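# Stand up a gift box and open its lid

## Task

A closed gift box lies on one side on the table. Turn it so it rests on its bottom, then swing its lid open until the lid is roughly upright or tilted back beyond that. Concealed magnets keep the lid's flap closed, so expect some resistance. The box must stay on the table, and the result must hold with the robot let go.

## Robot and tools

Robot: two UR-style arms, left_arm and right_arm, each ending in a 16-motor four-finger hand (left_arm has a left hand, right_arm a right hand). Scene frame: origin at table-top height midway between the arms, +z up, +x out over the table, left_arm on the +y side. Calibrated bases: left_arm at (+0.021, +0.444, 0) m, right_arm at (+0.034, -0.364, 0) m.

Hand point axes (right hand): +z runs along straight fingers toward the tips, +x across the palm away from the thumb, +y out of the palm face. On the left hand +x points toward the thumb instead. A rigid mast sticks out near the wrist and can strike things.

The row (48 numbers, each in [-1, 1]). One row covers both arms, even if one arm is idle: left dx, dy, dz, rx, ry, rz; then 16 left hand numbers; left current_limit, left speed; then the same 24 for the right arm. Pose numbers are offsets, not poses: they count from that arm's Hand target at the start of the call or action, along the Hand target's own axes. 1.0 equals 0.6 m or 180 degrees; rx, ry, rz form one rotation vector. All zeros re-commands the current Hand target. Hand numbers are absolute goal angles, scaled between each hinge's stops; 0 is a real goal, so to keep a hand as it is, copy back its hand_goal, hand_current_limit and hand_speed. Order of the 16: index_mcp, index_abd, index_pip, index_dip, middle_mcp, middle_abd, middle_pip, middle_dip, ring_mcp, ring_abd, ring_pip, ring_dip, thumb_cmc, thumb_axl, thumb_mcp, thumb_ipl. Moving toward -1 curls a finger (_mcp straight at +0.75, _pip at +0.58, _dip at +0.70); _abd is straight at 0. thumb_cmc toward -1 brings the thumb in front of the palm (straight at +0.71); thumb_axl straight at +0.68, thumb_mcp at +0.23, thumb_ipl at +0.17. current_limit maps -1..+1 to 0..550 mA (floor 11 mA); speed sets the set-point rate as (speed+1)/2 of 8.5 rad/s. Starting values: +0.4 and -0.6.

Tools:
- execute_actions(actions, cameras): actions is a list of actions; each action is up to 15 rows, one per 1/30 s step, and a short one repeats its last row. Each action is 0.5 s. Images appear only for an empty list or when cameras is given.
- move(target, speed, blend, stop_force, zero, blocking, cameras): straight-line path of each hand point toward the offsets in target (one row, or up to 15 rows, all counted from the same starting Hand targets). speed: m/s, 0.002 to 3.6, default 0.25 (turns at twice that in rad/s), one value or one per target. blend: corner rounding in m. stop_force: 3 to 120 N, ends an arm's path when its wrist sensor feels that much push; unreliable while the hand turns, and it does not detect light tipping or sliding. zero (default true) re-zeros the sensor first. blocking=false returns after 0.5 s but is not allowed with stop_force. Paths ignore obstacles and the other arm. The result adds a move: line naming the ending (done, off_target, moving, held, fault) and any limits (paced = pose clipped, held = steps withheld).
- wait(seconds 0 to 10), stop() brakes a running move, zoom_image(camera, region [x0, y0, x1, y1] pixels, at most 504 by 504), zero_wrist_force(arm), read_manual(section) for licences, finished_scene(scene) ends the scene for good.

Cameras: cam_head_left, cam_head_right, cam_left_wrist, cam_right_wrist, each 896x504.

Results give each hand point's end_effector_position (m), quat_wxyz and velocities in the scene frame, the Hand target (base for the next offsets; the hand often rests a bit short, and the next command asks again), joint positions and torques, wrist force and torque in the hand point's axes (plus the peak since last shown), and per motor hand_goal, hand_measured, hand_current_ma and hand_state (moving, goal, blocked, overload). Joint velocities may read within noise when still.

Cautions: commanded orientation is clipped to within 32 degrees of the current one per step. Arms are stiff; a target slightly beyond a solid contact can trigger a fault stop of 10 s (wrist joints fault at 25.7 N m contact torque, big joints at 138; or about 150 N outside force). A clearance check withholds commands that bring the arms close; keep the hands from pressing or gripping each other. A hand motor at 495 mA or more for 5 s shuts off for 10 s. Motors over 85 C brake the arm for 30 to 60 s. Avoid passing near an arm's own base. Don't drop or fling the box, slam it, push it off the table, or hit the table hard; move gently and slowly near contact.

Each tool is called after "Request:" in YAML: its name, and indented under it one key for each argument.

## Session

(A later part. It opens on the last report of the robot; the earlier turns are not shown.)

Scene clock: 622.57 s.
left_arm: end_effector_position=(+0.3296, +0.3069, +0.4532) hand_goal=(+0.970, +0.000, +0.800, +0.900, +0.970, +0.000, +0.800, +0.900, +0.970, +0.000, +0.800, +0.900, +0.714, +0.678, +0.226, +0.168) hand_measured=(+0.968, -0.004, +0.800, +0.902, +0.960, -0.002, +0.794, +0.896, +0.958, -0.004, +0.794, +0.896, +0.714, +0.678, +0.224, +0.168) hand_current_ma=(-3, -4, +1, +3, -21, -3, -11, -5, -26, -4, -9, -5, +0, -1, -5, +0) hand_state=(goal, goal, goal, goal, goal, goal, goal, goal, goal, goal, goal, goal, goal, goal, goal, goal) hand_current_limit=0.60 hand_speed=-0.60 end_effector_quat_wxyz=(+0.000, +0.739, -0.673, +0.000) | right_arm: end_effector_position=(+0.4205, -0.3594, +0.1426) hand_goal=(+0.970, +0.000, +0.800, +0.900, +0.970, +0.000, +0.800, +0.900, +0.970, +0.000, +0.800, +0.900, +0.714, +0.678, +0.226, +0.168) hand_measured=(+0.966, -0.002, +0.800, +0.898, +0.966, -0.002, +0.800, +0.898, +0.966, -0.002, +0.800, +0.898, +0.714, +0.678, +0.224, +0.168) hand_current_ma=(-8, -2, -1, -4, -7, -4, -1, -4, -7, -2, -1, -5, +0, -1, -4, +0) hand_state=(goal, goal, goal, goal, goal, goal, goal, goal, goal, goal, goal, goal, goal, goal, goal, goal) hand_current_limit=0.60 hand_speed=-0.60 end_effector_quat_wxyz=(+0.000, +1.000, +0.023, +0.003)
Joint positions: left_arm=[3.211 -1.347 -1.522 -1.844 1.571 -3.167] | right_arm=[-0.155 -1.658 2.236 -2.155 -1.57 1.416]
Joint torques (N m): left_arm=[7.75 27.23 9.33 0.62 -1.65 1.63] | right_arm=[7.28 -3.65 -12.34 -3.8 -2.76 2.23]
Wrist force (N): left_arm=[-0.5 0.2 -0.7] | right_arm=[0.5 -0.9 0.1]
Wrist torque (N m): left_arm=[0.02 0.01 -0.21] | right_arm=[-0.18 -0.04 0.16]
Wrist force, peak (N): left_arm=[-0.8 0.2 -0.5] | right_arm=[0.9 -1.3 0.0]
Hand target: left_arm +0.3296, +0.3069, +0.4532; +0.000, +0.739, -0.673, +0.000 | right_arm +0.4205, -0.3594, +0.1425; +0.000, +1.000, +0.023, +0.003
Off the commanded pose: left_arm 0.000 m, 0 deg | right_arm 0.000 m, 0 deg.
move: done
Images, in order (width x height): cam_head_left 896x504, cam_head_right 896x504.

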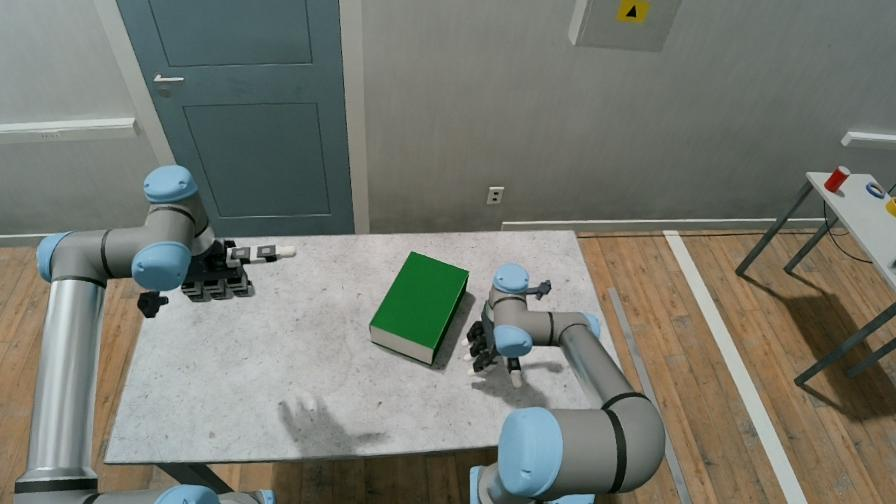

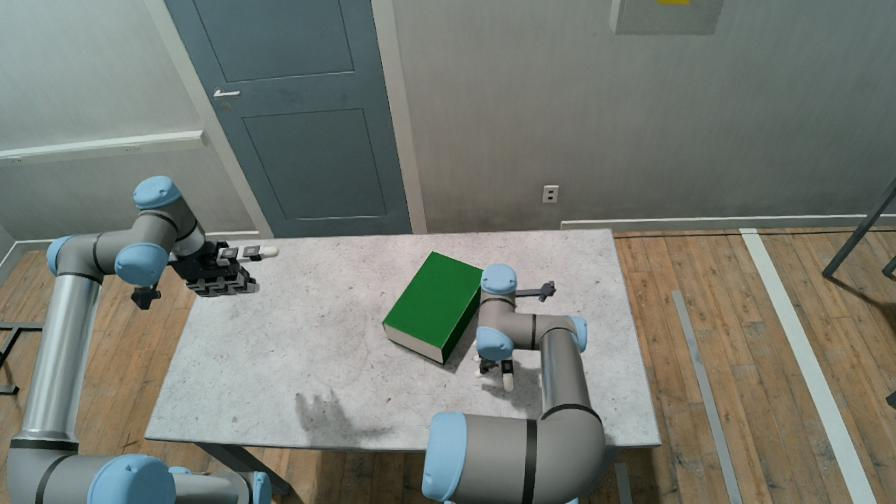

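Request:
move:
  target:
    - [0,0,0,0,0,0,0.97,0,0.8,0.9,0.97,0,0.8,0.9,0.97,0,0.8,0.9,0.714,0.678,0.226,0.168,0.6,-0.6,0,-0.36,0,0,0,0,0.97,0,0.8,0.9,0.97,0,0.8,0.9,0.97,0,0.8,0.9,0.714,0.678,0.226,0.168,0.6,-0.6]
  speed: 0.06
  stop_force: 15
  cameras: ["cam_head_left","cam_head_right"]

Request:
zoom_image:
  camera: "cam_head_left"
  region: [320, 230, 500, 390]

Scene clock: 637.33 s.
left_arm: end_effector_position=(+0.3296, +0.3069, +0.4532) hand_goal=(+0.970, +0.000, +0.800, +0.900, +0.970, +0.000, +0.800, +0.900, +0.970, +0.000, +0.800, +0.900, +0.714, +0.678, +0.226, +0.168) hand_measured=(+0.968, -0.004, +0.800, +0.902, +0.960, -0.002, +0.794, +0.896, +0.958, -0.004, +0.794, +0.896, +0.714, +0.678, +0.224, +0.168) hand_current_ma=(-3, -4, +1, +3, -21, -3, -11, -5, -26, -4, -9, -5, +0, -1, -5, +0) hand_state=(goal, goal, goal, goal, goal, goal, goal, goal, goal, goal, goal, goal, goal, goal, goal, goal) hand_current_limit=0.60 hand_speed=-0.60 end_effector_quat_wxyz=(+0.000, +0.739, -0.673, +0.000) | right_arm: end_effector_position=(+0.4105, -0.1436, +0.1425) hand_goal=(+0.970, +0.000, +0.800, +0.900, +0.970, +0.000, +0.800, +0.900, +0.970, +0.000, +0.800, +0.900, +0.714, +0.678, +0.226, +0.168) hand_measured=(+0.966, -0.002, +0.800, +0.898, +0.966, -0.002, +0.800, +0.898, +0.958, +0.000, +0.794, +0.898, +0.714, +0.678, +0.224, +0.168) hand_current_ma=(-8, -2, -1, -4, -7, -4, -1, -4, -32, +1, -9, -5, +0, -1, -4, +0) hand_state=(goal, goal, goal, goal, goal, goal, goal, goal, goal, goal, goal, goal, goal, goal, goal, goal) hand_current_limit=0.60 hand_speed=-0.60 end_effector_quat_wxyz=(+0.000, +1.000, +0.023, +0.003)
Joint positions: left_arm=[3.211 -1.347 -1.522 -1.844 1.571 -3.167] | right_arm=[0.344 -1.45 2.024 -2.15 -1.573 1.914]
Joint torques (N m): left_arm=[6.84 26.7 9.82 0.35 -1.51 1.59] | right_arm=[7.4 -12.5 -32.99 -0.76 -2.65 2.14]
Wrist force (N): left_arm=[-0.5 0.1 -0.3] | right_arm=[0.2 -0.3 0.4]
Wrist torque (N m): left_arm=[-0.02 0.02 -0.21] | right_arm=[-0.22 -0.09 -0.03]
Wrist force, peak (N): left_arm=[-0.7 0.2 -0.6] | right_arm=[0.7 -1.4 0.1]
Hand target: left_arm +0.3296, +0.3069, +0.4532; +0.000, +0.739, -0.673, +0.000 | right_arm +0.4105, -0.1436, +0.1425; +0.000, +1.000, +0.023, +0.003
Off the commanded pose: left_arm 0.000 m, 0 deg | right_arm 0.000 m, 0 deg.
move: done
Images, in order (width x height): cam_head_left 896x504, cam_head_right 896x504.

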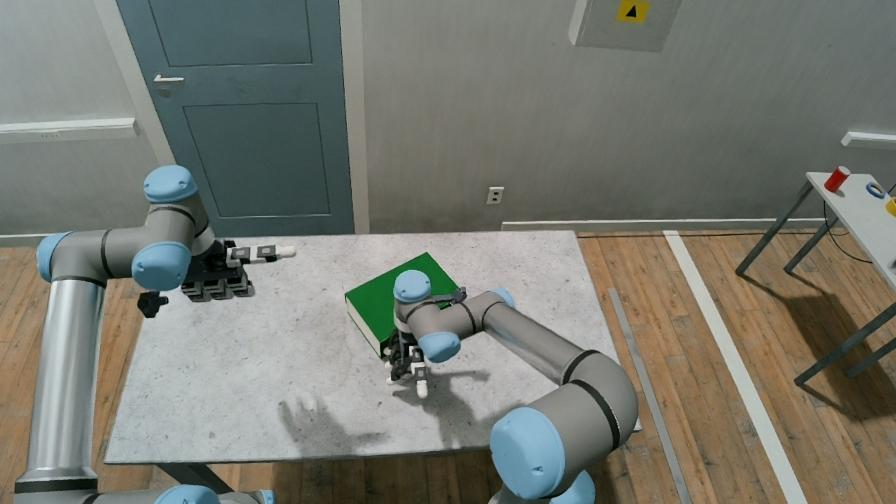

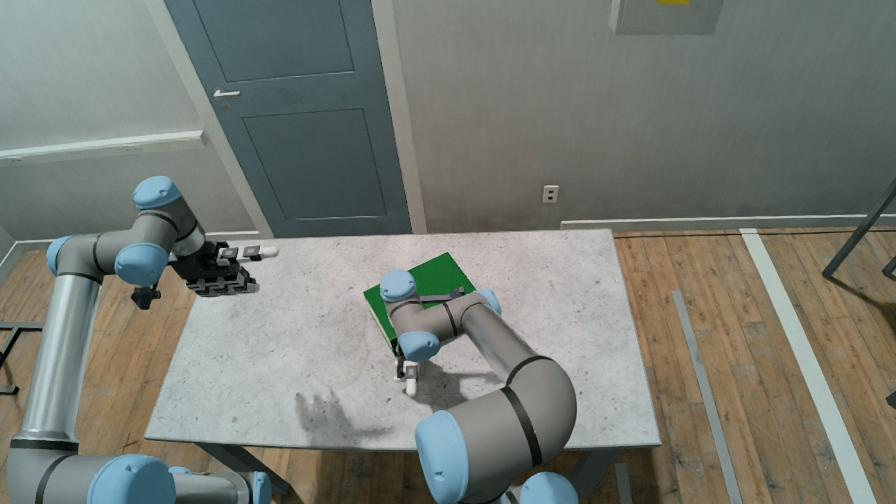

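Scaled by 2.800 from the camera's 896x504 image, which has a finer 1280x720 frame.

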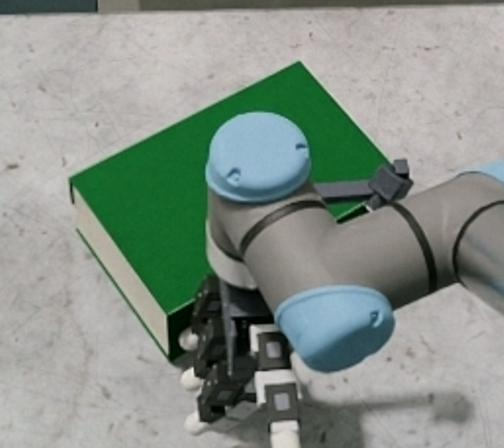

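Request:
move:
  target:
    - [0,0,0,0,0,0,0.97,0,0.8,0.9,0.97,0,0.8,0.9,0.97,0,0.8,0.9,0.714,0.678,0.226,0.168,0.6,-0.6,0,0.1,-0.05,0,0,0,0.75,0,0.58,0.7,0.75,0,0.58,0.7,0.75,0,0.58,0.7,0.714,0.678,0.226,0.168,0.75,-0.6]
    - [0,0,0,0,0,0,0.97,0,0.8,0.9,0.97,0,0.8,0.9,0.97,0,0.8,0.9,0.714,0.678,0.226,0.168,0.6,-0.6,0,0.1,-0.25,0,0,0,0.75,0,0.58,0.7,0.75,0,0.58,0.7,0.75,0,0.58,0.7,0.714,0.678,0.226,0.168,0.75,-0.6]
    - [0,0,0,0,0,0,0.97,0,0.8,0.9,0.97,0,0.8,0.9,0.97,0,0.8,0.9,0.714,0.678,0.226,0.168,0.6,-0.6,0.317,-0.05,-0.25,0,0,0,0.75,0,0.58,0.7,0.75,0,0.58,0.7,0.75,0,0.58,0.7,0.714,0.678,0.226,0.168,0.75,-0.6]
  speed: 0.15
  blend: 0.02

Request:
move:
  target:
    - [0,0,0,0,0,0,0.97,0,0.8,0.9,0.97,0,0.8,0.9,0.97,0,0.8,0.9,0.714,0.678,0.226,0.168,0.6,-0.6,0,0,0.13,0,0,0,0.75,0,0.58,0.7,0.75,0,0.58,0.7,0.75,0,0.58,0.7,0.714,0.678,0.226,0.168,0.75,-0.6]
  speed: 0.02
  stop_force: 7
  cameras: ["cam_head_left"]

Scene clock: 669.70 s.
left_arm: end_effector_position=(+0.3296, +0.3069, +0.4532) hand_goal=(+0.970, +0.000, +0.800, +0.900, +0.970, +0.000, +0.800, +0.900, +0.970, +0.000, +0.800, +0.900, +0.714, +0.678, +0.226, +0.168) hand_measured=(+0.968, -0.004, +0.800, +0.902, +0.960, -0.002, +0.794, +0.896, +0.958, -0.004, +0.794, +0.896, +0.714, +0.678, +0.224, +0.168) hand_current_ma=(-3, -4, +1, +3, -21, -3, -11, -5, -26, -4, -9, -5, +0, -1, -5, +0) hand_state=(goal, goal, goal, goal, goal, goal, goal, goal, goal, goal, goal, goal, goal, goal, goal, goal) hand_current_limit=0.60 hand_speed=-0.60 end_effector_quat_wxyz=(+0.000, +0.739, -0.673, +0.000) | right_arm: end_effector_position=(+0.5981, -0.1049, +0.2937) hand_goal=(+0.750, +0.000, +0.580, +0.700, +0.750, +0.000, +0.580, +0.700, +0.750, +0.000, +0.580, +0.700, +0.714, +0.678, +0.226, +0.168) hand_measured=(+0.750, -0.002, +0.582, +0.704, +0.750, -0.002, +0.582, +0.704, +0.750, +0.000, +0.582, +0.704, +0.714, +0.678, +0.224, +0.168) hand_current_ma=(+1, -2, +3, +5, +1, -3, +3, +5, +1, +1, +3, +5, +0, -1, -4, +0) hand_state=(goal, goal, goal, goal, goal, goal, goal, goal, goal, goal, goal, goal, goal, goal, goal, goal) hand_current_limit=0.75 hand_speed=-0.60 end_effector_quat_wxyz=(+0.000, +1.000, +0.023, +0.003)
Joint positions: left_arm=[3.211 -1.347 -1.522 -1.844 1.571 -3.167] | right_arm=[0.29 -1.156 1.229 -1.65 -1.573 1.861]
Joint torques (N m): left_arm=[7.31 25.73 10.33 0.49 -1.54 1.7] | right_arm=[7.54 -28.2 -35.93 -0.65 -2.93 2.1]
Wrist force (N): left_arm=[-0.6 0.4 -0.4] | right_arm=[0.4 -1.3 0.0]
Wrist torque (N m): left_arm=[0.03 0.03 -0.23] | right_arm=[-0.20 -0.03 -0.04]
Wrist force, peak (N): left_arm=[-0.9 0.3 -0.5] | right_arm=[0.6 -2.0 0.8]
Hand target: left_arm +0.3296, +0.3069, +0.4532; +0.000, +0.739, -0.673, +0.000 | right_arm +0.5981, -0.1048, +0.2937; +0.000, +1.000, +0.023, +0.003
Off the commanded pose: left_arm 0.000 m, 0 deg | right_arm 0.000 m, 0 deg.
move: done

Scene clock: 674.80 s.
left_arm: end_effector_position=(+0.3296, +0.3069, +0.4532) hand_goal=(+0.970, +0.000, +0.800, +0.900, +0.970, +0.000, +0.800, +0.900, +0.970, +0.000, +0.800, +0.900, +0.714, +0.678, +0.226, +0.168) hand_measured=(+0.968, -0.004, +0.800, +0.902, +0.960, -0.002, +0.794, +0.896, +0.958, -0.004, +0.794, +0.896, +0.714, +0.678, +0.224, +0.168) hand_current_ma=(-3, -4, +1, +3, -21, -3, -11, -5, -26, -4, -9, -5, +0, -1, -5, +0) hand_state=(goal, goal, goal, goal, goal, goal, goal, goal, goal, goal, goal, goal, goal, goal, goal, goal) hand_current_limit=0.60 hand_speed=-0.60 end_effector_quat_wxyz=(+0.000, +0.739, -0.673, +0.000) | right_arm: end_effector_position=(+0.5986, -0.1048, +0.2176) hand_goal=(+0.750, +0.000, +0.580, +0.700, +0.750, +0.000, +0.580, +0.700, +0.750, +0.000, +0.580, +0.700, +0.714, +0.678, +0.226, +0.168) hand_measured=(+0.750, +0.000, +0.582, +0.702, +0.750, -0.002, +0.582, +0.702, +0.750, +0.000, +0.582, +0.704, +0.714, +0.678, +0.224, +0.168) hand_current_ma=(+1, +0, +3, +5, +1, -1, +3, +5, +1, +1, +3, +5, +0, -1, -4, +0) hand_state=(goal, goal, goal, goal, goal, goal, goal, goal, goal, goal, goal, goal, goal, goal, goal, goal) hand_current_limit=0.75 hand_speed=-0.60 end_effector_quat_wxyz=(+0.000, +1.000, +0.023, +0.003)
Joint positions: left_arm=[3.211 -1.347 -1.522 -1.844 1.571 -3.167] | right_arm=[0.29 -1.124 1.379 -1.832 -1.573 1.861]
Joint torques (N m): left_arm=[6.42 26.8 9.44 0.72 -1.57 1.55] | right_arm=[-5.81 -47.98 -32.9 -0.27 -0.92 -1.32]
Wrist force (N): left_arm=[-0.6 0.3 -0.6] | right_arm=[0.4 -0.9 -5.6]
Wrist torque (N m): left_arm=[0.04 0.04 -0.23] | right_arm=[0.33 -0.13 -0.01]
Wrist force, peak (N): left_arm=[-0.7 0.5 -0.7] | right_arm=[0.4 -1.0 -13.6]
Hand target: left_arm +0.3296, +0.3069, +0.4532; +0.000, +0.739, -0.673, +0.000 | right_arm +0.5986, -0.1048, +0.2176; +0.000, +1.000, +0.023, +0.003 (not the last commanded pose)
Off the commanded pose: left_arm 0.000 m, 0 deg | right_arm 0.002 m, 0 deg.
move: contact (right_arm)
Images, in order (width x height): cam_head_left 896x504.

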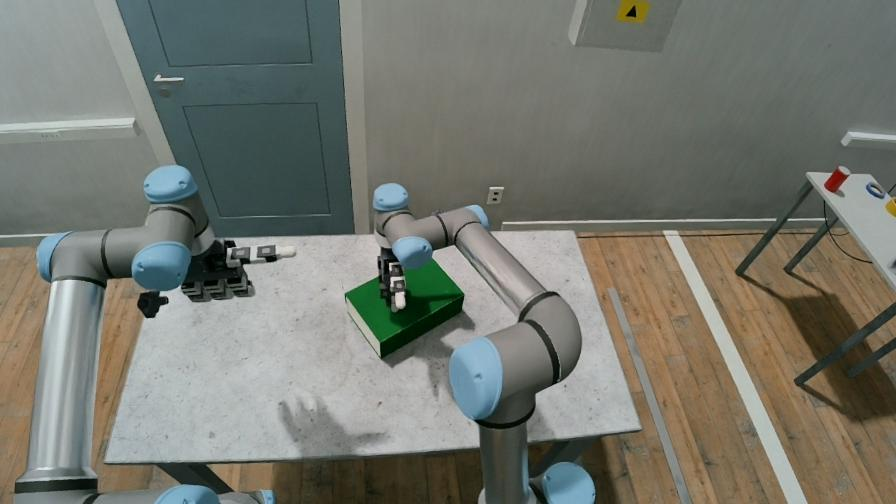

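Request:
move:
  target:
    - [0,0,0,0,0,0,0.97,0,0.8,0.9,0.97,0,0.8,0.9,0.97,0,0.8,0.9,0.714,0.678,0.226,0.168,0.6,-0.6,0,0,0.006,0,0,0,0.75,0,0.58,0.7,0.75,0,0.58,0.7,0.75,0,0.58,0.7,0.714,0.678,0.226,0.168,0.75,-0.6]
    - [0,0,0,0,0,0,0.97,0,0.8,0.9,0.97,0,0.8,0.9,0.97,0,0.8,0.9,0.714,0.678,0.226,0.168,0.6,-0.6,-0.18,-0.1,0.006,0,0,0,0.75,0,0.58,0.7,0.75,0,0.58,0.7,0.75,0,0.58,0.7,0.714,0.678,0.226,0.168,0.75,-0.6]
    - [0,0,0,0,0,0,0.97,0,0.8,0.9,0.97,0,0.8,0.9,0.97,0,0.8,0.9,0.714,0.678,0.226,0.168,0.6,-0.6,-0.18,-0.1,-0.12,0,0,0,0.75,0,0.58,0.7,0.75,0,0.58,0.7,0.75,0,0.58,0.7,0.714,0.678,0.226,0.168,0.75,-0.6]
  speed: [0.05,0.05,0.1]
  cameras: ["cam_head_left","cam_head_right"]

Request:
zoom_image:
  camera: "cam_head_left"
  region: [310, 240, 490, 400]

Scene clock: 693.33 s.
left_arm: end_effector_position=(+0.3296, +0.3069, +0.4532) hand_goal=(+0.970, +0.000, +0.800, +0.900, +0.970, +0.000, +0.800, +0.900, +0.970, +0.000, +0.800, +0.900, +0.714, +0.678, +0.226, +0.168) hand_measured=(+0.968, -0.004, +0.800, +0.902, +0.960, -0.002, +0.794, +0.896, +0.958, -0.004, +0.794, +0.896, +0.714, +0.678, +0.224, +0.168) hand_current_ma=(-3, -4, +1, +3, -21, -3, -11, -5, -26, -4, -9, -5, +0, -1, -5, +0) hand_state=(goal, goal, goal, goal, goal, goal, goal, goal, goal, goal, goal, goal, goal, goal, goal, goal) hand_current_limit=0.60 hand_speed=-0.60 end_effector_quat_wxyz=(+0.000, +0.739, -0.673, +0.000) | right_arm: end_effector_position=(+0.4875, -0.0499, +0.2888) hand_goal=(+0.750, +0.000, +0.580, +0.700, +0.750, +0.000, +0.580, +0.700, +0.750, +0.000, +0.580, +0.700, +0.714, +0.678, +0.226, +0.168) hand_measured=(+0.744, -0.004, +0.578, +0.696, +0.746, -0.002, +0.576, +0.696, +0.746, -0.002, +0.576, +0.696, +0.714, +0.678, +0.224, +0.168) hand_current_ma=(-10, -4, -5, -5, -9, -4, -5, -5, -9, -4, -5, -5, +0, -1, -4, +0) hand_state=(goal, goal, goal, goal, goal, goal, goal, goal, goal, goal, goal, goal, goal, goal, goal, goal) hand_current_limit=0.75 hand_speed=-0.60 end_effector_quat_wxyz=(+0.000, +1.000, +0.023, +0.003)
Joint positions: left_arm=[3.211 -1.347 -1.522 -1.844 1.571 -3.167] | right_arm=[0.44 -1.298 1.436 -1.714 -1.574 2.011]
Joint torques (N m): left_arm=[6.87 26.39 11.08 0.69 -1.69 1.48] | right_arm=[5.92 -44.84 -36.53 -0.59 -0.07 2.1]
Wrist force (N): left_arm=[-0.4 0.2 -0.5] | right_arm=[-0.5 0.4 -0.3]
Wrist torque (N m): left_arm=[0.01 0.00 -0.20] | right_arm=[0.06 0.09 -0.08]
Wrist force, peak (N): left_arm=[-0.6 0.6 -0.7] | right_arm=[3.9 -1.1 -67.6]
Hand target: left_arm +0.3296, +0.3069, +0.4532; +0.000, +0.739, -0.673, +0.000 | right_arm +0.4875, -0.0499, +0.2889; +0.000, +1.000, +0.023, +0.003
Off the commanded pose: left_arm 0.000 m, 0 deg | right_arm 0.000 m, 0 deg.
move: done
Images, in order (width x height): cam_head_left 896x504, cam_head_right 896x504.

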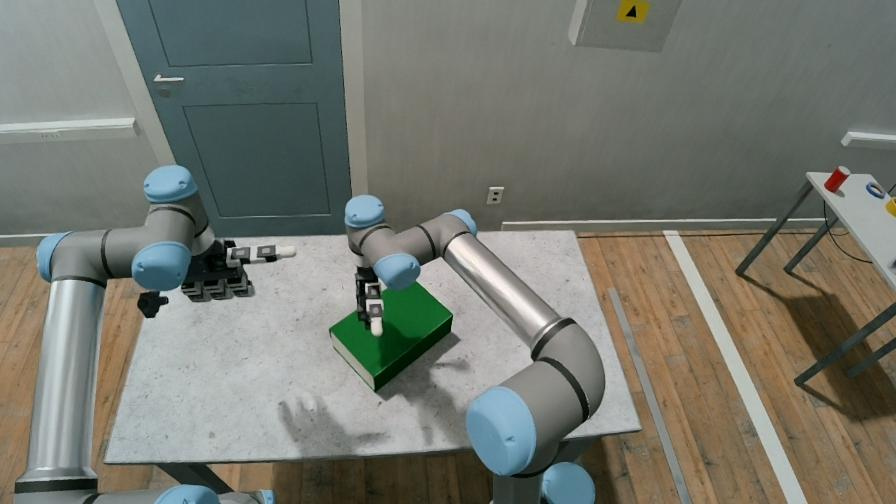

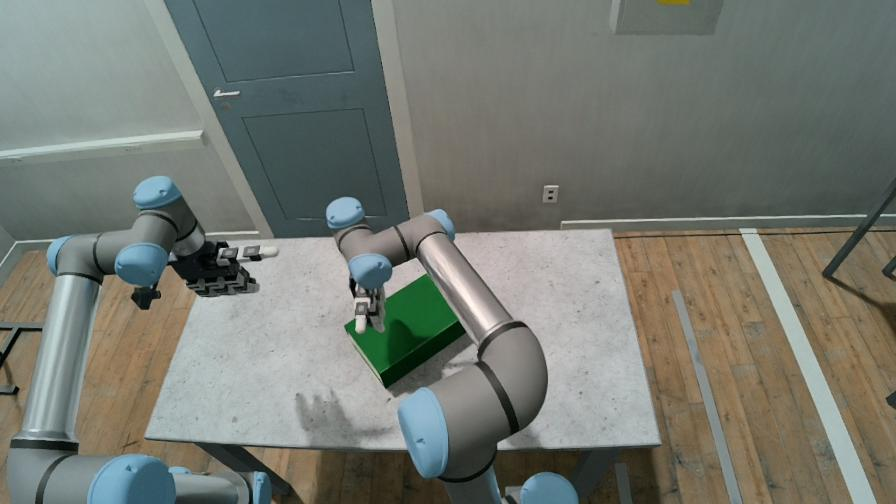

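Scaled by 2.800 from the camera's 896x504 image, which has a finer 1280x720 frame.

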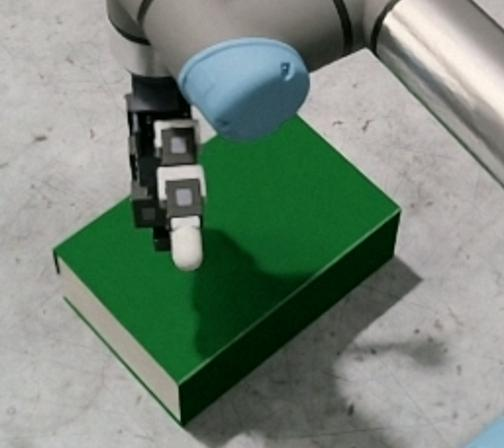

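Request:
move:
  target:
    - [0,0,0,0,0,0,0.97,0,0.8,0.9,0.97,0,0.8,0.9,0.97,0,0.8,0.9,0.714,0.678,0.226,0.168,0.6,-0.6,-0.273,0.221,0,0,0,0,0.97,0,0.8,0.9,0.97,0,0.8,0.9,0.97,0,0.8,0.9,0.714,0.678,0.226,0.168,0.6,-0.6]
    - [0,0,0,0,0,0,0.97,0,0.8,0.9,0.97,0,0.8,0.9,0.97,0,0.8,0.9,0.714,0.678,0.226,0.168,0.6,-0.6,-0.273,0.221,0.243,0,0,0,0.97,0,0.8,0.9,0.97,0,0.8,0.9,0.97,0,0.8,0.9,0.714,0.678,0.226,0.168,0.6,-0.6]
  speed: 0.15
  blend: 0.02

Request:
move:
  target:
    - [0,0,0,0,0,0,0.97,0,0.8,0.9,0.97,0,0.8,0.9,0.97,0,0.8,0.9,0.714,0.678,0.226,0.168,0.6,-0.6,0,-0.142,0,0,0,0,0.97,0,0.8,0.9,0.97,0,0.8,0.9,0.97,0,0.8,0.9,0.714,0.678,0.226,0.168,0.6,-0.6]
    - [0,0,0,0,0,0,0.97,0,0.8,0.9,0.97,0,0.8,0.9,0.97,0,0.8,0.9,0.714,0.678,0.226,0.168,0.6,-0.6,0,0.05,0,0,0,0,0.97,0,0.8,0.9,0.97,0,0.8,0.9,0.97,0,0.8,0.9,0.714,0.678,0.226,0.168,0.6,-0.6]
    - [0,0,0,0,0,0,0.97,0,0.8,0.9,0.97,0,0.8,0.9,0.97,0,0.8,0.9,0.714,0.678,0.226,0.168,0.6,-0.6,0.1,0.2,-0.2,0,0,0,0.97,0,0.8,0.9,0.97,0,0.8,0.9,0.97,0,0.8,0.9,0.714,0.678,0.226,0.168,0.6,-0.6]
  speed: [0.06,0.1,0.15]
  cameras: ["cam_head_left"]

Request:
zoom_image:
  camera: "cam_head_left"
  region: [310, 240, 490, 400]

Scene clock: 729.00 s.
left_arm: end_effector_position=(+0.3296, +0.3069, +0.4532) hand_goal=(+0.970, +0.000, +0.800, +0.900, +0.970, +0.000, +0.800, +0.900, +0.970, +0.000, +0.800, +0.900, +0.714, +0.678, +0.226, +0.168) hand_measured=(+0.968, -0.004, +0.800, +0.902, +0.960, -0.002, +0.794, +0.896, +0.958, -0.004, +0.794, +0.896, +0.714, +0.678, +0.224, +0.168) hand_current_ma=(-3, -4, +1, +3, -21, -3, -11, -5, -26, -4, -9, -5, +0, -1, -5, +0) hand_state=(goal, goal, goal, goal, goal, goal, goal, goal, goal, goal, goal, goal, goal, goal, goal, goal) hand_current_limit=0.60 hand_speed=-0.60 end_effector_quat_wxyz=(+0.000, +0.739, -0.673, +0.000) | right_arm: end_effector_position=(+0.3309, -0.1900, +0.1422) hand_goal=(+0.970, +0.000, +0.800, +0.900, +0.970, +0.000, +0.800, +0.900, +0.970, +0.000, +0.800, +0.900, +0.714, +0.678, +0.226, +0.168) hand_measured=(+0.960, -0.004, +0.794, +0.896, +0.960, -0.002, +0.794, +0.896, +0.960, -0.002, +0.794, +0.896, +0.714, +0.678, +0.224, +0.168) hand_current_ma=(-23, -4, -9, -6, -21, -4, -10, -6, -21, -4, -10, -6, +0, -1, -5, +0) hand_state=(goal, goal, goal, goal, goal, goal, goal, goal, goal, goal, goal, goal, goal, goal, goal, goal) hand_current_limit=0.60 hand_speed=-0.60 end_effector_quat_wxyz=(+0.000, +1.000, +0.023, +0.003)
Joint positions: left_arm=[3.211 -1.347 -1.522 -1.844 1.571 -3.167] | right_arm=[0.311 -1.674 2.25 -2.154 -1.573 1.882]
Joint torques (N m): left_arm=[6.17 25.89 9.55 0.78 -1.49 1.4] | right_arm=[7.11 -3.19 -12.06 -4.14 -2.82 2.12]
Wrist force (N): left_arm=[-0.5 0.2 -0.6] | right_arm=[-0.1 -0.2 0.4]
Wrist torque (N m): left_arm=[0.01 0.02 -0.22] | right_arm=[-0.11 0.00 0.12]
Wrist force, peak (N): left_arm=[-0.8 0.5 -0.6] | right_arm=[-0.2 0.0 1.1]
Hand target: left_arm +0.3296, +0.3069, +0.4532; +0.000, +0.739, -0.673, +0.000 | right_arm +0.3310, -0.1900, +0.1421; +0.000, +1.000, +0.023, +0.003
Off the commanded pose: left_arm 0.000 m, 0 deg | right_arm 0.000 m, 0 deg.
move: done

Scene clock: 734.13 s.
left_arm: end_effector_position=(+0.3296, +0.3069, +0.4532) hand_goal=(+0.970, +0.000, +0.800, +0.900, +0.970, +0.000, +0.800, +0.900, +0.970, +0.000, +0.800, +0.900, +0.714, +0.678, +0.226, +0.168) hand_measured=(+0.968, -0.004, +0.800, +0.902, +0.960, -0.002, +0.794, +0.896, +0.958, -0.004, +0.794, +0.896, +0.714, +0.678, +0.224, +0.168) hand_current_ma=(-3, -4, +1, +3, -21, -3, -11, -5, -26, -4, -9, -5, +0, -1, -5, +0) hand_state=(goal, goal, goal, goal, goal, goal, goal, goal, goal, goal, goal, goal, goal, goal, goal, goal) hand_current_limit=0.60 hand_speed=-0.60 end_effector_quat_wxyz=(+0.000, +0.739, -0.673, +0.000) | right_arm: end_effector_position=(+0.3956, -0.3070, +0.2624) hand_goal=(+0.970, +0.000, +0.800, +0.900, +0.970, +0.000, +0.800, +0.900, +0.970, +0.000, +0.800, +0.900, +0.714, +0.678, +0.226, +0.168) hand_measured=(+0.960, -0.002, +0.794, +0.896, +0.960, -0.002, +0.794, +0.896, +0.960, +0.000, +0.794, +0.896, +0.714, +0.678, +0.224, +0.168) hand_current_ma=(-23, -4, -9, -6, -21, -3, -10, -6, -25, +1, -10, -6, +0, -1, -5, +0) hand_state=(goal, goal, goal, goal, goal, goal, goal, goal, goal, goal, goal, goal, goal, goal, goal, goal) hand_current_limit=0.60 hand_speed=-0.60 end_effector_quat_wxyz=(+0.000, +1.000, +0.023, +0.003)
Joint positions: left_arm=[3.211 -1.347 -1.522 -1.844 1.571 -3.167] | right_arm=[-0.022 -1.811 2.026 -1.793 -1.571 1.549]
Joint torques (N m): left_arm=[6.84 25.82 10.09 0.84 -1.54 1.32] | right_arm=[-6.37 0.55 -36.33 -0.62 2.68 -1.67]
Wrist force (N): left_arm=[-0.5 0.3 -0.4] | right_arm=[-0.7 -0.1 -0.6]
Wrist torque (N m): left_arm=[0.02 0.03 -0.22] | right_arm=[-0.02 0.14 0.11]
Wrist force, peak (N): left_arm=[-0.8 0.3 -0.8] | right_arm=[-0.3 0.3 -1.1]
Hand target: left_arm +0.3296, +0.3069, +0.4532; +0.000, +0.739, -0.673, +0.000 | right_arm +0.3957, -0.3071, +0.2625; +0.000, +1.000, +0.023, +0.003
Off the commanded pose: left_arm 0.000 m, 0 deg | right_arm 0.000 m, 0 deg.
move: done
Images, in order (width x height): cam_head_left 896x504.

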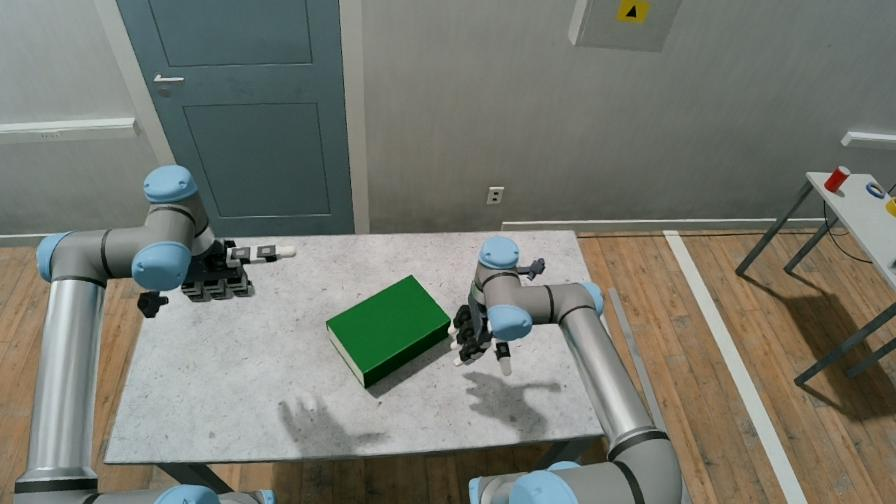

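Scaled by 2.800 from the camera's 896x504 image, which has a finer 1280x720 frame.

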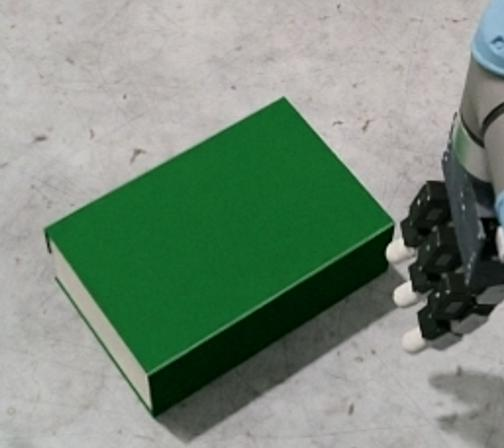

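Request:
move:
  target:
    - [0.3,-0.5,0.2,0,0,-0.16,0.475,0,0.28,0.4,0.475,0,0.28,0.4,0.475,0,0.28,0.4,-0.57,0.678,0.226,0.168,0.75,-0.6,0.368,0.138,-0.067,-0.085,0.388,-0.541,1,0,1,1,1,0,1,1,1,0,1,1,0.714,0.678,0.226,0.168,0.6,-0.6]
    - [0.487,-0.612,0.338,0,0,-0.16,0.475,0,0.28,0.4,0.475,0,0.28,0.4,0.475,0,0.28,0.4,-0.57,0.678,0.226,0.168,0.75,-0.6,0.677,-0.047,0.021,-0.085,0.388,-0.541,1,0,1,1,1,0,1,1,1,0,1,1,0.714,0.678,0.226,0.168,0.6,-0.6]
    - [0.487,-0.612,0.585,0,0,-0.16,0.475,0,0.28,0.4,0.475,0,0.28,0.4,0.475,0,0.28,0.4,-0.57,0.678,0.226,0.168,0.75,-0.6,0.66,-0.125,0.124,-0.085,0.388,-0.541,1,0,1,1,1,0,1,1,1,0,1,1,0.714,0.678,0.226,0.168,0.6,-0.6]
  speed: [0.25,0.2,0.12]
  blend: 0.02
  cameras: ["cam_head_left","cam_head_right","cam_left_wrist"]

Request:
zoom_image:
  camera: "cam_head_left"
  region: [310, 220, 490, 380]

Scene clock: 801.07 s.
left_arm: end_effector_position=(+0.7224, +0.0501, +0.1024) hand_goal=(+0.476, +0.000, +0.280, +0.400, +0.476, +0.000, +0.280, +0.400, +0.476, +0.000, +0.280, +0.400, -0.570, +0.678, +0.226, +0.168) hand_measured=(+0.482, -0.004, +0.284, +0.404, +0.482, -0.002, +0.286, +0.404, +0.484, -0.004, +0.284, +0.404, -0.568, +0.678, +0.224, +0.168) hand_current_ma=(+13, -4, +8, +5, +13, -3, +10, +6, +15, -4, +8, +5, +4, -1, -5, +0) hand_state=(goal, goal, goal, goal, goal, goal, goal, goal, goal, goal, goal, goal, goal, goal, goal, goal) hand_current_limit=0.75 hand_speed=-0.60 end_effector_quat_wxyz=(+0.000, +0.883, -0.468, +0.000) | right_arm: end_effector_position=(+0.7883, -0.2138, +0.1907) hand_goal=(+1.000, +0.000, +1.000, +1.000, +1.000, +0.000, +1.000, +1.000, +1.000, +0.000, +1.000, +1.000, +0.714, +0.678, +0.226, +0.168) hand_measured=(+1.000, -0.002, +0.998, +0.996, +1.000, -0.002, +0.998, +0.996, +1.000, +0.000, +0.998, +0.996, +0.720, +0.678, +0.224, +0.168) hand_current_ma=(+0, -1, -3, -5, +0, -1, -4, -5, +0, +1, -4, -5, +11, -1, -5, +0) hand_state=(goal, goal, goal, goal, goal, goal, goal, goal, goal, goal, goal, goal, goal, goal, goal, goal) hand_current_limit=0.60 hand_speed=-0.60 end_effector_quat_wxyz=(+0.101, +0.476, +0.712, +0.507)
Joint positions: left_arm=[2.897 -2.478 -0.9 -1.334 1.571 -3.983] | right_arm=[-0.253 -0.913 1.935 -3.397 -0.737 -0.227]
Joint torques (N m): left_arm=[7.77 49.38 9.74 4.84 -2.03 -1.28] | right_arm=[7.13 -26.08 -4.33 -4.58 -1.7 2.24]
Wrist force (N): left_arm=[-0.5 0.7 -0.4] | right_arm=[-1.9 -0.3 -0.5]
Wrist torque (N m): left_arm=[0.24 0.11 -0.10] | right_arm=[0.18 0.33 -0.21]
Wrist force, peak (N): left_arm=[-0.5 1.1 -0.7] | right_arm=[-2.5 -0.2 -0.4]
Hand target: left_arm +0.7224, +0.0501, +0.1022; +0.000, +0.883, -0.468, +0.000 | right_arm +0.7883, -0.2137, +0.1906; +0.101, +0.476, +0.712, +0.507
Off the commanded pose: left_arm 0.000 m, 0 deg | right_arm 0.000 m, 0 deg.
move: done
Images, in order (width x height): cam_head_left 896x504, cam_head_right 896x504, cam_left_wrist 896x504.

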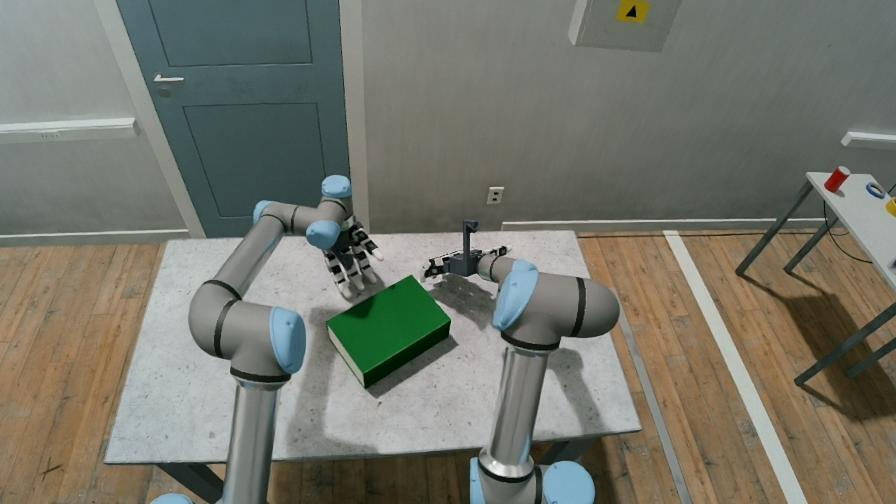

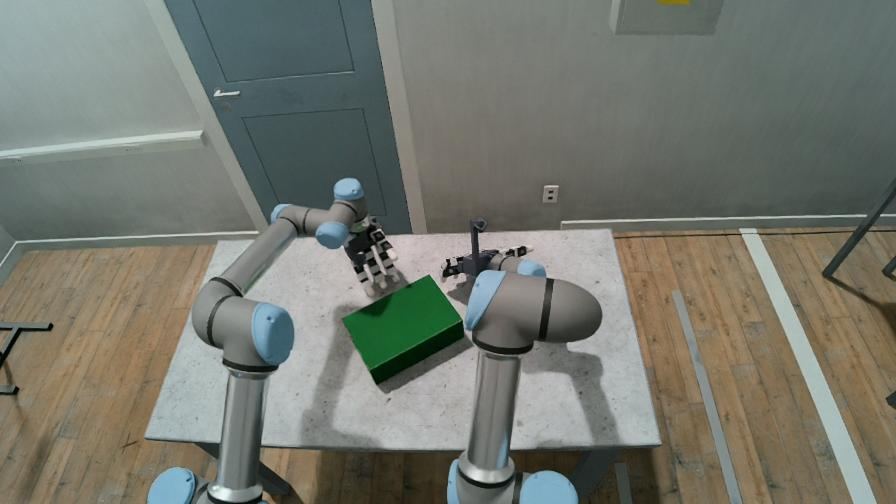

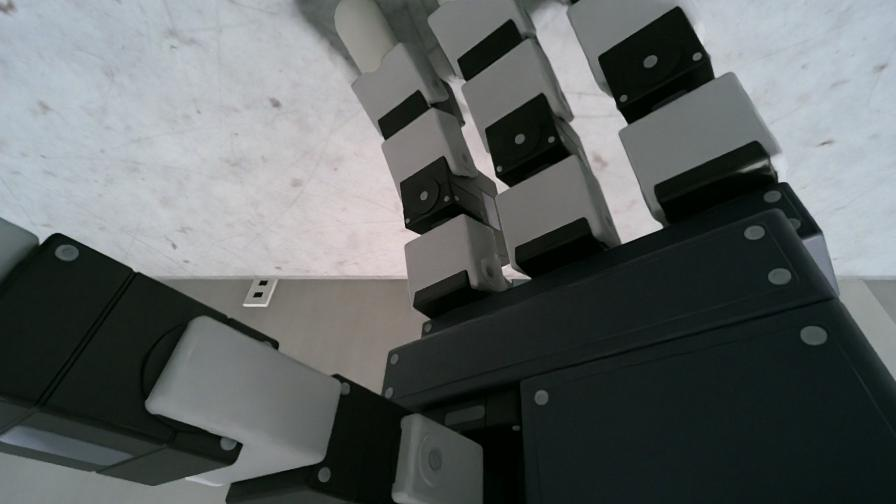

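Scaled by 2.800 from the camera's 896x504 image, which has a finer 1280x720 frame.

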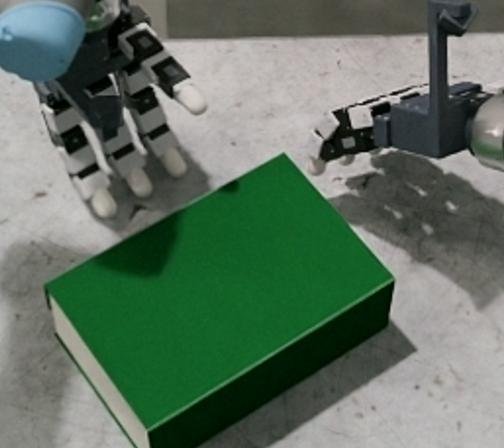

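Request:
move:
  target:
    - [0,0.09,0,0,0,0,0.475,0,0.28,0.4,0.475,0,0.28,0.4,0.475,0,0.28,0.4,-0.57,0.678,0.226,0.168,0.75,-0.6,0,0,0,0,0,0,1,0,1,1,1,0,1,1,1,0,1,1,0.714,0.678,0.226,0.168,0.6,-0.6]
  speed: 0.02
  stop_force: 4

Request:
move:
  target:
    - [0,0,0,0,0,0,0.475,0,0.28,0.4,0.475,0,0.28,0.4,0.475,0,0.28,0.4,-0.57,0.678,0.226,0.168,0.75,-0.6,0.11,-0.0345,0.02,0,0,0,1,0,1,1,1,0,1,1,1,0,1,1,0.714,0.678,0.226,0.168,0.6,-0.6]
  speed: 0.02
  stop_force: 4
  cameras: ["cam_head_left","cam_head_right","cam_right_wrist"]

Request:
zoom_image:
  camera: "cam_head_left"
  region: [320, 230, 480, 350]

Request:
zoom_image:
  camera: "cam_head_right"
  region: [340, 230, 500, 350]

Scene clock: 825.60 s.
left_arm: end_effector_position=(+0.6777, +0.0198, +0.1022) hand_goal=(+0.476, +0.000, +0.280, +0.400, +0.476, +0.000, +0.280, +0.400, +0.476, +0.000, +0.280, +0.400, -0.570, +0.678, +0.226, +0.168) hand_measured=(+0.482, -0.004, +0.284, +0.404, +0.482, -0.002, +0.286, +0.404, +0.484, -0.004, +0.284, +0.404, -0.568, +0.678, +0.224, +0.168) hand_current_ma=(+13, -4, +8, +5, +13, -3, +10, +6, +15, -4, +8, +5, +4, -1, -5, +0) hand_state=(goal, goal, goal, goal, goal, goal, goal, goal, goal, goal, goal, goal, goal, goal, goal, goal) hand_current_limit=0.75 hand_speed=-0.60 end_effector_quat_wxyz=(+0.000, +0.883, -0.468, +0.000) | right_arm: end_effector_position=(+0.7883, -0.2137, +0.1906) hand_goal=(+1.000, +0.000, +1.000, +1.000, +1.000, +0.000, +1.000, +1.000, +1.000, +0.000, +1.000, +1.000, +0.714, +0.678, +0.226, +0.168) hand_measured=(+1.000, -0.002, +0.998, +0.996, +1.000, -0.002, +0.998, +0.996, +1.000, +0.000, +0.998, +0.996, +0.720, +0.678, +0.224, +0.168) hand_current_ma=(+0, -1, -3, -5, +0, -1, -4, -5, +0, +1, -4, -5, +11, -1, -5, +0) hand_state=(goal, goal, goal, goal, goal, goal, goal, goal, goal, goal, goal, goal, goal, goal, goal, goal) hand_current_limit=0.60 hand_speed=-0.60 end_effector_quat_wxyz=(+0.101, +0.476, +0.712, +0.507)
Joint positions: left_arm=[2.846 -2.401 -1.044 -1.267 1.571 -4.035] | right_arm=[-0.253 -0.913 1.935 -3.397 -0.737 -0.226]
Joint torques (N m): left_arm=[-6.12 72.77 8.59 4.58 0.91 -1.26] | right_arm=[7.47 -27.28 -4.5 -4.27 -1.89 2.1]
Wrist force (N): left_arm=[-0.5 0.4 -0.4] | right_arm=[-2.0 -0.3 -0.5]
Wrist torque (N m): left_arm=[0.22 0.11 -0.09] | right_arm=[0.18 0.34 -0.22]
Wrist force, peak (N): left_arm=[-0.8 0.8 -0.4] | right_arm=[-2.2 -0.6 -0.7]
Hand target: left_arm +0.6777, +0.0198, +0.1022; +0.000, +0.883, -0.468, +0.000 | right_arm +0.7883, -0.2137, +0.1906; +0.101, +0.476, +0.712, +0.507
Off the commanded pose: left_arm 0.000 m, 0 deg | right_arm 0.000 m, 0 deg.
move: done

Scene clock: 830.13 s.
left_arm: end_effector_position=(+0.6777, +0.0198, +0.1022) hand_goal=(+0.476, +0.000, +0.280, +0.400, +0.476, +0.000, +0.280, +0.400, +0.476, +0.000, +0.280, +0.400, -0.570, +0.678, +0.226, +0.168) hand_measured=(+0.482, -0.004, +0.284, +0.404, +0.482, -0.002, +0.286, +0.404, +0.484, -0.004, +0.284, +0.404, -0.568, +0.678, +0.224, +0.168) hand_current_ma=(+13, -4, +8, +5, +13, -3, +10, +6, +15, -4, +8, +5, +4, -1, -5, +0) hand_state=(goal, goal, goal, goal, goal, goal, goal, goal, goal, goal, goal, goal, goal, goal, goal, goal) hand_current_limit=0.75 hand_speed=-0.60 end_effector_quat_wxyz=(+0.000, +0.883, -0.468, +0.000) | right_arm: end_effector_position=(+0.7491, -0.1555, +0.1905) hand_goal=(+1.000, +0.000, +1.000, +1.000, +1.000, +0.000, +1.000, +1.000, +1.000, +0.000, +1.000, +1.000, +0.714, +0.678, +0.226, +0.168) hand_measured=(+1.000, -0.002, +0.998, +0.996, +1.000, -0.002, +0.998, +0.996, +0.996, +0.010, +0.998, +0.996, +0.720, +0.678, +0.224, +0.168) hand_current_ma=(+0, -1, -3, -5, +0, -1, -4, -5, -9, +17, -4, -5, +11, -1, -5, +0) hand_state=(goal, goal, goal, goal, goal, goal, goal, goal, goal, goal, goal, goal, goal, goal, goal, goal) hand_current_limit=0.60 hand_speed=-0.60 end_effector_quat_wxyz=(+0.101, +0.476, +0.712, +0.507)
Joint positions: left_arm=[2.846 -2.401 -1.044 -1.267 1.571 -4.035] | right_arm=[-0.153 -0.94 2.022 -3.525 -0.811 -0.131]
Joint torques (N m): left_arm=[-5.38 73.24 8.78 4.76 0.72 -1.06] | right_arm=[7.25 -47.63 -2.51 -4.32 -1.73 2.12]
Wrist force (N): left_arm=[-0.6 0.5 -0.5] | right_arm=[-2.4 0.0 -0.4]
Wrist torque (N m): left_arm=[0.22 0.11 -0.09] | right_arm=[0.10 0.21 -0.26]
Wrist force, peak (N): left_arm=[-0.6 0.7 -0.6] | right_arm=[-2.8 0.0 -1.1]
Hand target: left_arm +0.6777, +0.0198, +0.1022; +0.000, +0.883, -0.468, +0.000 | right_arm +0.7491, -0.1555, +0.1905; +0.101, +0.476, +0.712, +0.507
Off the commanded pose: left_arm 0.000 m, 0 deg | right_arm 0.000 m, 0 deg.
move: done
Images, in order (width x height): cam_head_left 896x504, cam_head_right 896x504, cam_right_wrist 896x504.

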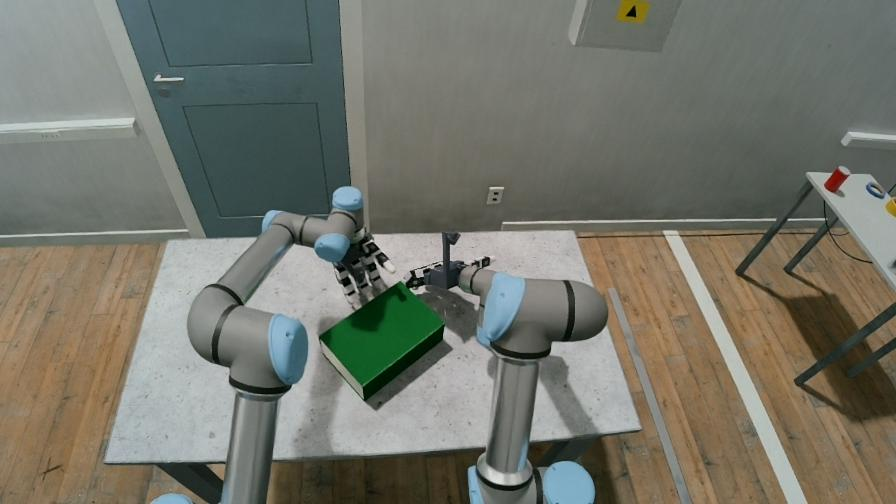

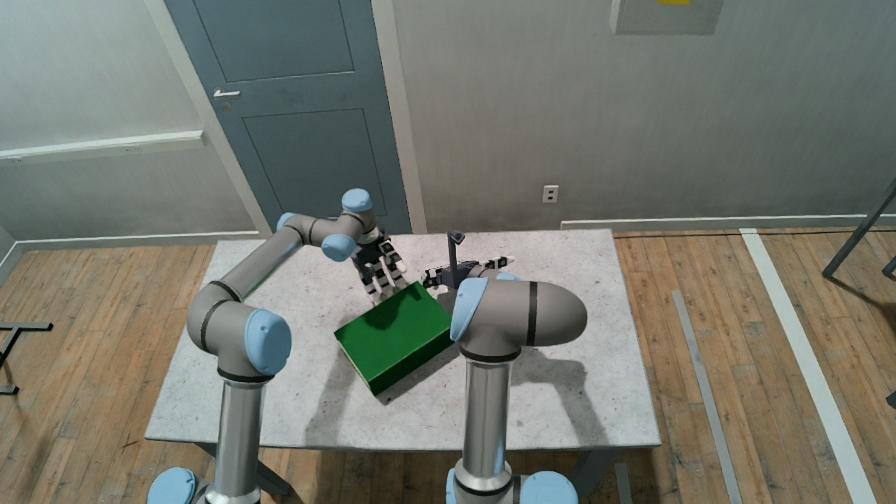

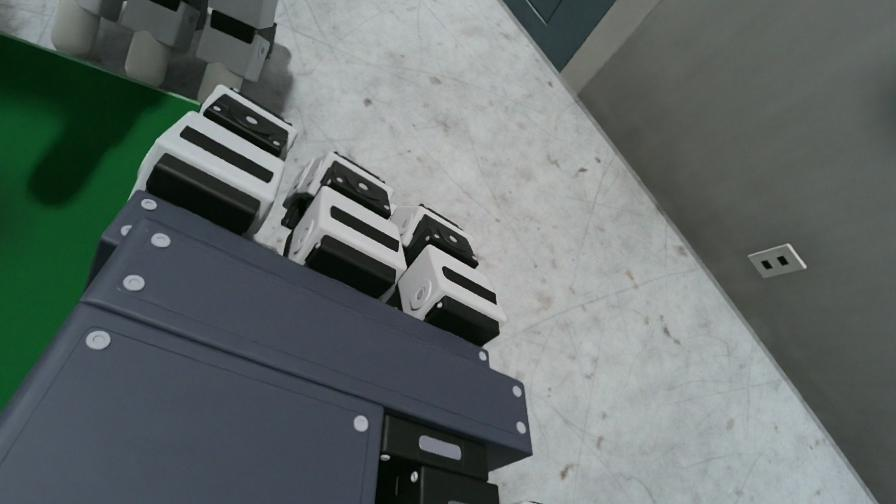

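Scaled by 3.150 from the camera's 896x504 image, which has a finer 1280x720 frame.

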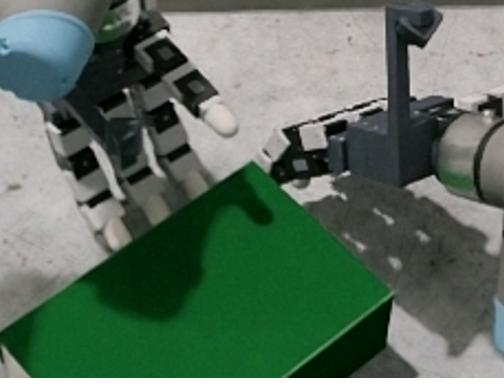

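Scaled by 3.150 from the camera's 896x504 image, which has a finer 1280x720 frame.

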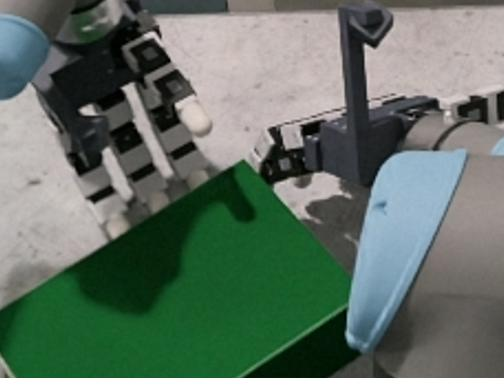

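Request:
move:
  target:
    - [0,0,0,0,0,0,0.475,0,0.28,0.4,0.475,0,0.28,0.4,0.475,0,0.28,0.4,-0.57,0.678,0.226,0.168,0.75,-0.6,0.055,-0.017,0.01,0,0,0,1,0,1,1,1,0,1,1,1,0,1,1,0.714,0.678,0.226,0.168,0.6,-0.6]
  speed: 0.012
  stop_force: 4
  cameras: ["cam_head_left","cam_head_right","cam_right_wrist"]

Request:
zoom_image:
  camera: "cam_head_left"
  region: [340, 240, 460, 330]

Request:
zoom_image:
  camera: "cam_right_wrist"
  region: [0, 0, 400, 250]

Scene clock: 850.87 s.
left_arm: end_effector_position=(+0.6777, +0.0198, +0.1022) hand_goal=(+0.476, +0.000, +0.280, +0.400, +0.476, +0.000, +0.280, +0.400, +0.476, +0.000, +0.280, +0.400, -0.570, +0.678, +0.226, +0.168) hand_measured=(+0.482, -0.004, +0.284, +0.404, +0.482, -0.002, +0.286, +0.404, +0.484, -0.004, +0.284, +0.404, -0.568, +0.678, +0.224, +0.168) hand_current_ma=(+13, -4, +8, +5, +13, -3, +10, +6, +15, -4, +8, +5, +4, -1, -5, +0) hand_state=(goal, goal, goal, goal, goal, goal, goal, goal, goal, goal, goal, goal, goal, goal, goal, goal) hand_current_limit=0.75 hand_speed=-0.60 end_effector_quat_wxyz=(+0.000, +0.883, -0.468, +0.000) | right_arm: end_effector_position=(+0.7296, -0.1263, +0.1905) hand_goal=(+1.000, +0.000, +1.000, +1.000, +1.000, +0.000, +1.000, +1.000, +1.000, +0.000, +1.000, +1.000, +0.714, +0.678, +0.226, +0.168) hand_measured=(+1.000, -0.002, +0.998, +0.996, +1.000, -0.002, +0.998, +0.996, +0.996, +0.010, +0.998, +0.996, +0.720, +0.678, +0.224, +0.168) hand_current_ma=(+0, -1, -3, -5, +0, -1, -4, -5, -9, +19, -5, -5, +11, -1, -5, +0) hand_state=(goal, goal, goal, goal, goal, goal, goal, goal, goal, goal, goal, goal, goal, goal, goal, goal) hand_current_limit=0.60 hand_speed=-0.60 end_effector_quat_wxyz=(+0.101, +0.476, +0.712, +0.507)
Joint positions: left_arm=[2.846 -2.401 -1.044 -1.267 1.571 -4.035] | right_arm=[-0.097 -0.95 2.056 -3.582 -0.854 -0.083]
Joint torques (N m): left_arm=[-5.7 72.5 9.35 4.7 1.05 -1.25] | right_arm=[7.64 -46.9 -2.45 -4.29 -1.77 2.16]
Wrist force (N): left_arm=[-0.4 0.4 -0.4] | right_arm=[-2.8 -0.3 -0.4]
Wrist torque (N m): left_arm=[0.20 0.10 -0.08] | right_arm=[0.07 0.27 -0.24]
Wrist force, peak (N): left_arm=[-0.7 0.8 -0.5] | right_arm=[-2.9 0.2 -0.6]
Hand target: left_arm +0.6777, +0.0198, +0.1022; +0.000, +0.883, -0.468, +0.000 | right_arm +0.7296, -0.1263, +0.1905; +0.101, +0.476, +0.712, +0.507
Off the commanded pose: left_arm 0.000 m, 0 deg | right_arm 0.000 m, 0 deg.
move: done
Images, in order (width x height): cam_head_left 896x504, cam_head_right 896x504, cam_right_wrist 896x504.

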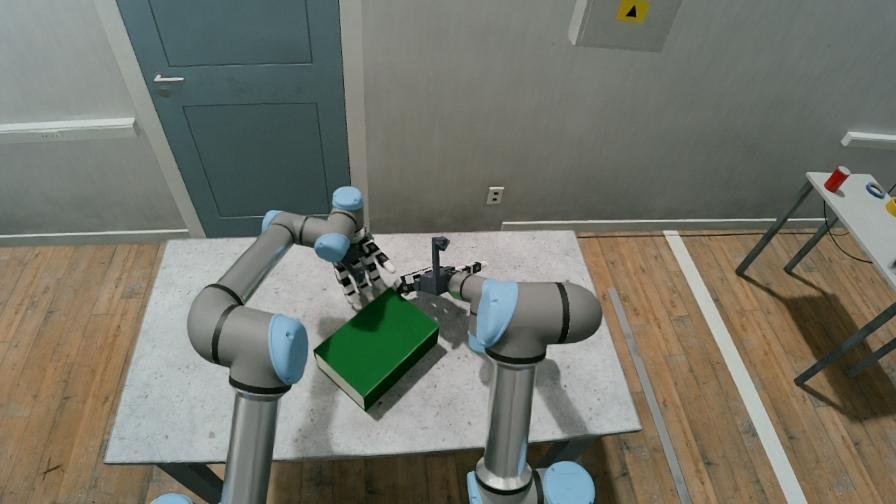

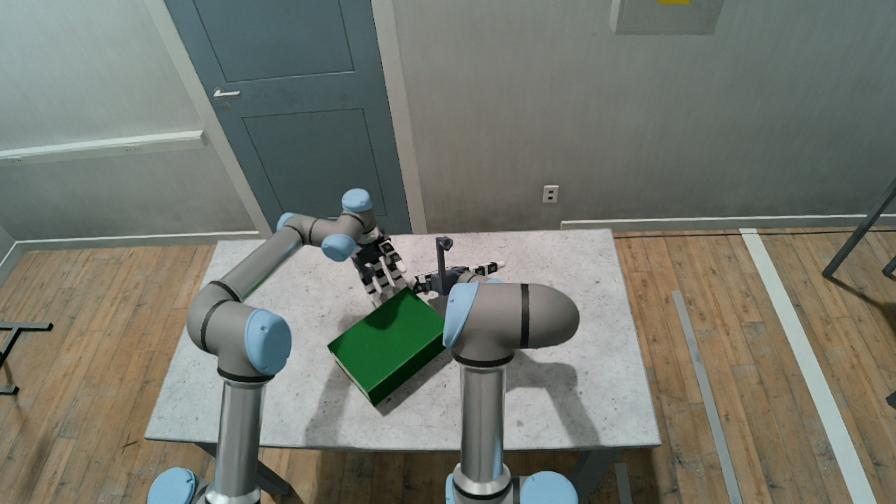

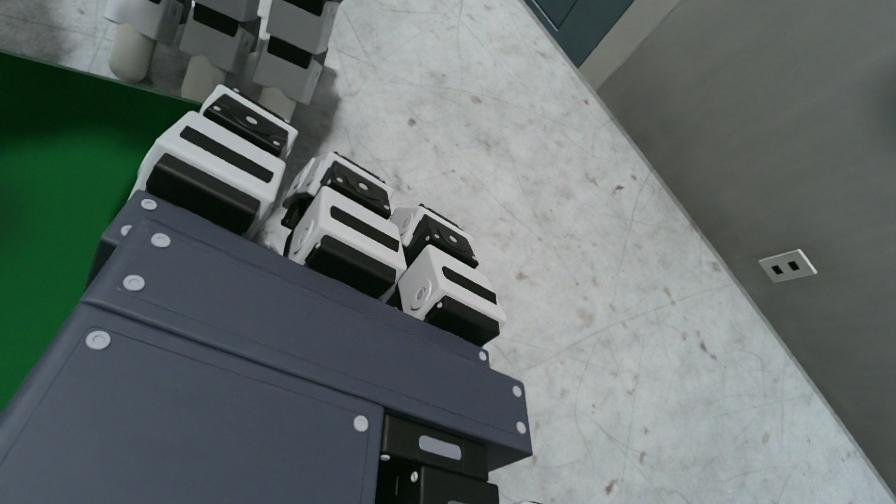

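Scaled by 4.200 from the camera's 896x504 image, which has a finer 1280x720 frame.

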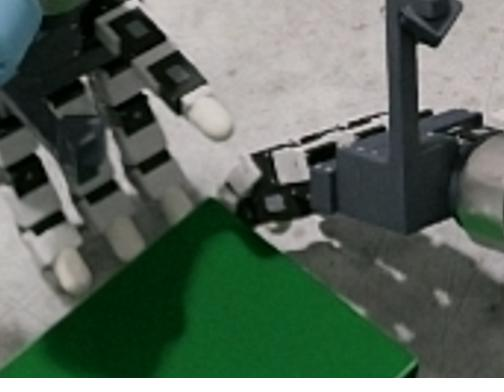

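Scaled by 1.260 from the camera's 896x504 image, which has a finer 1280x720 frame.

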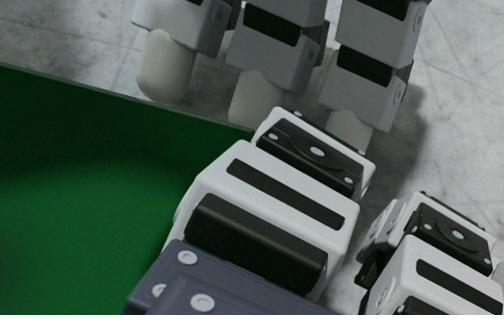

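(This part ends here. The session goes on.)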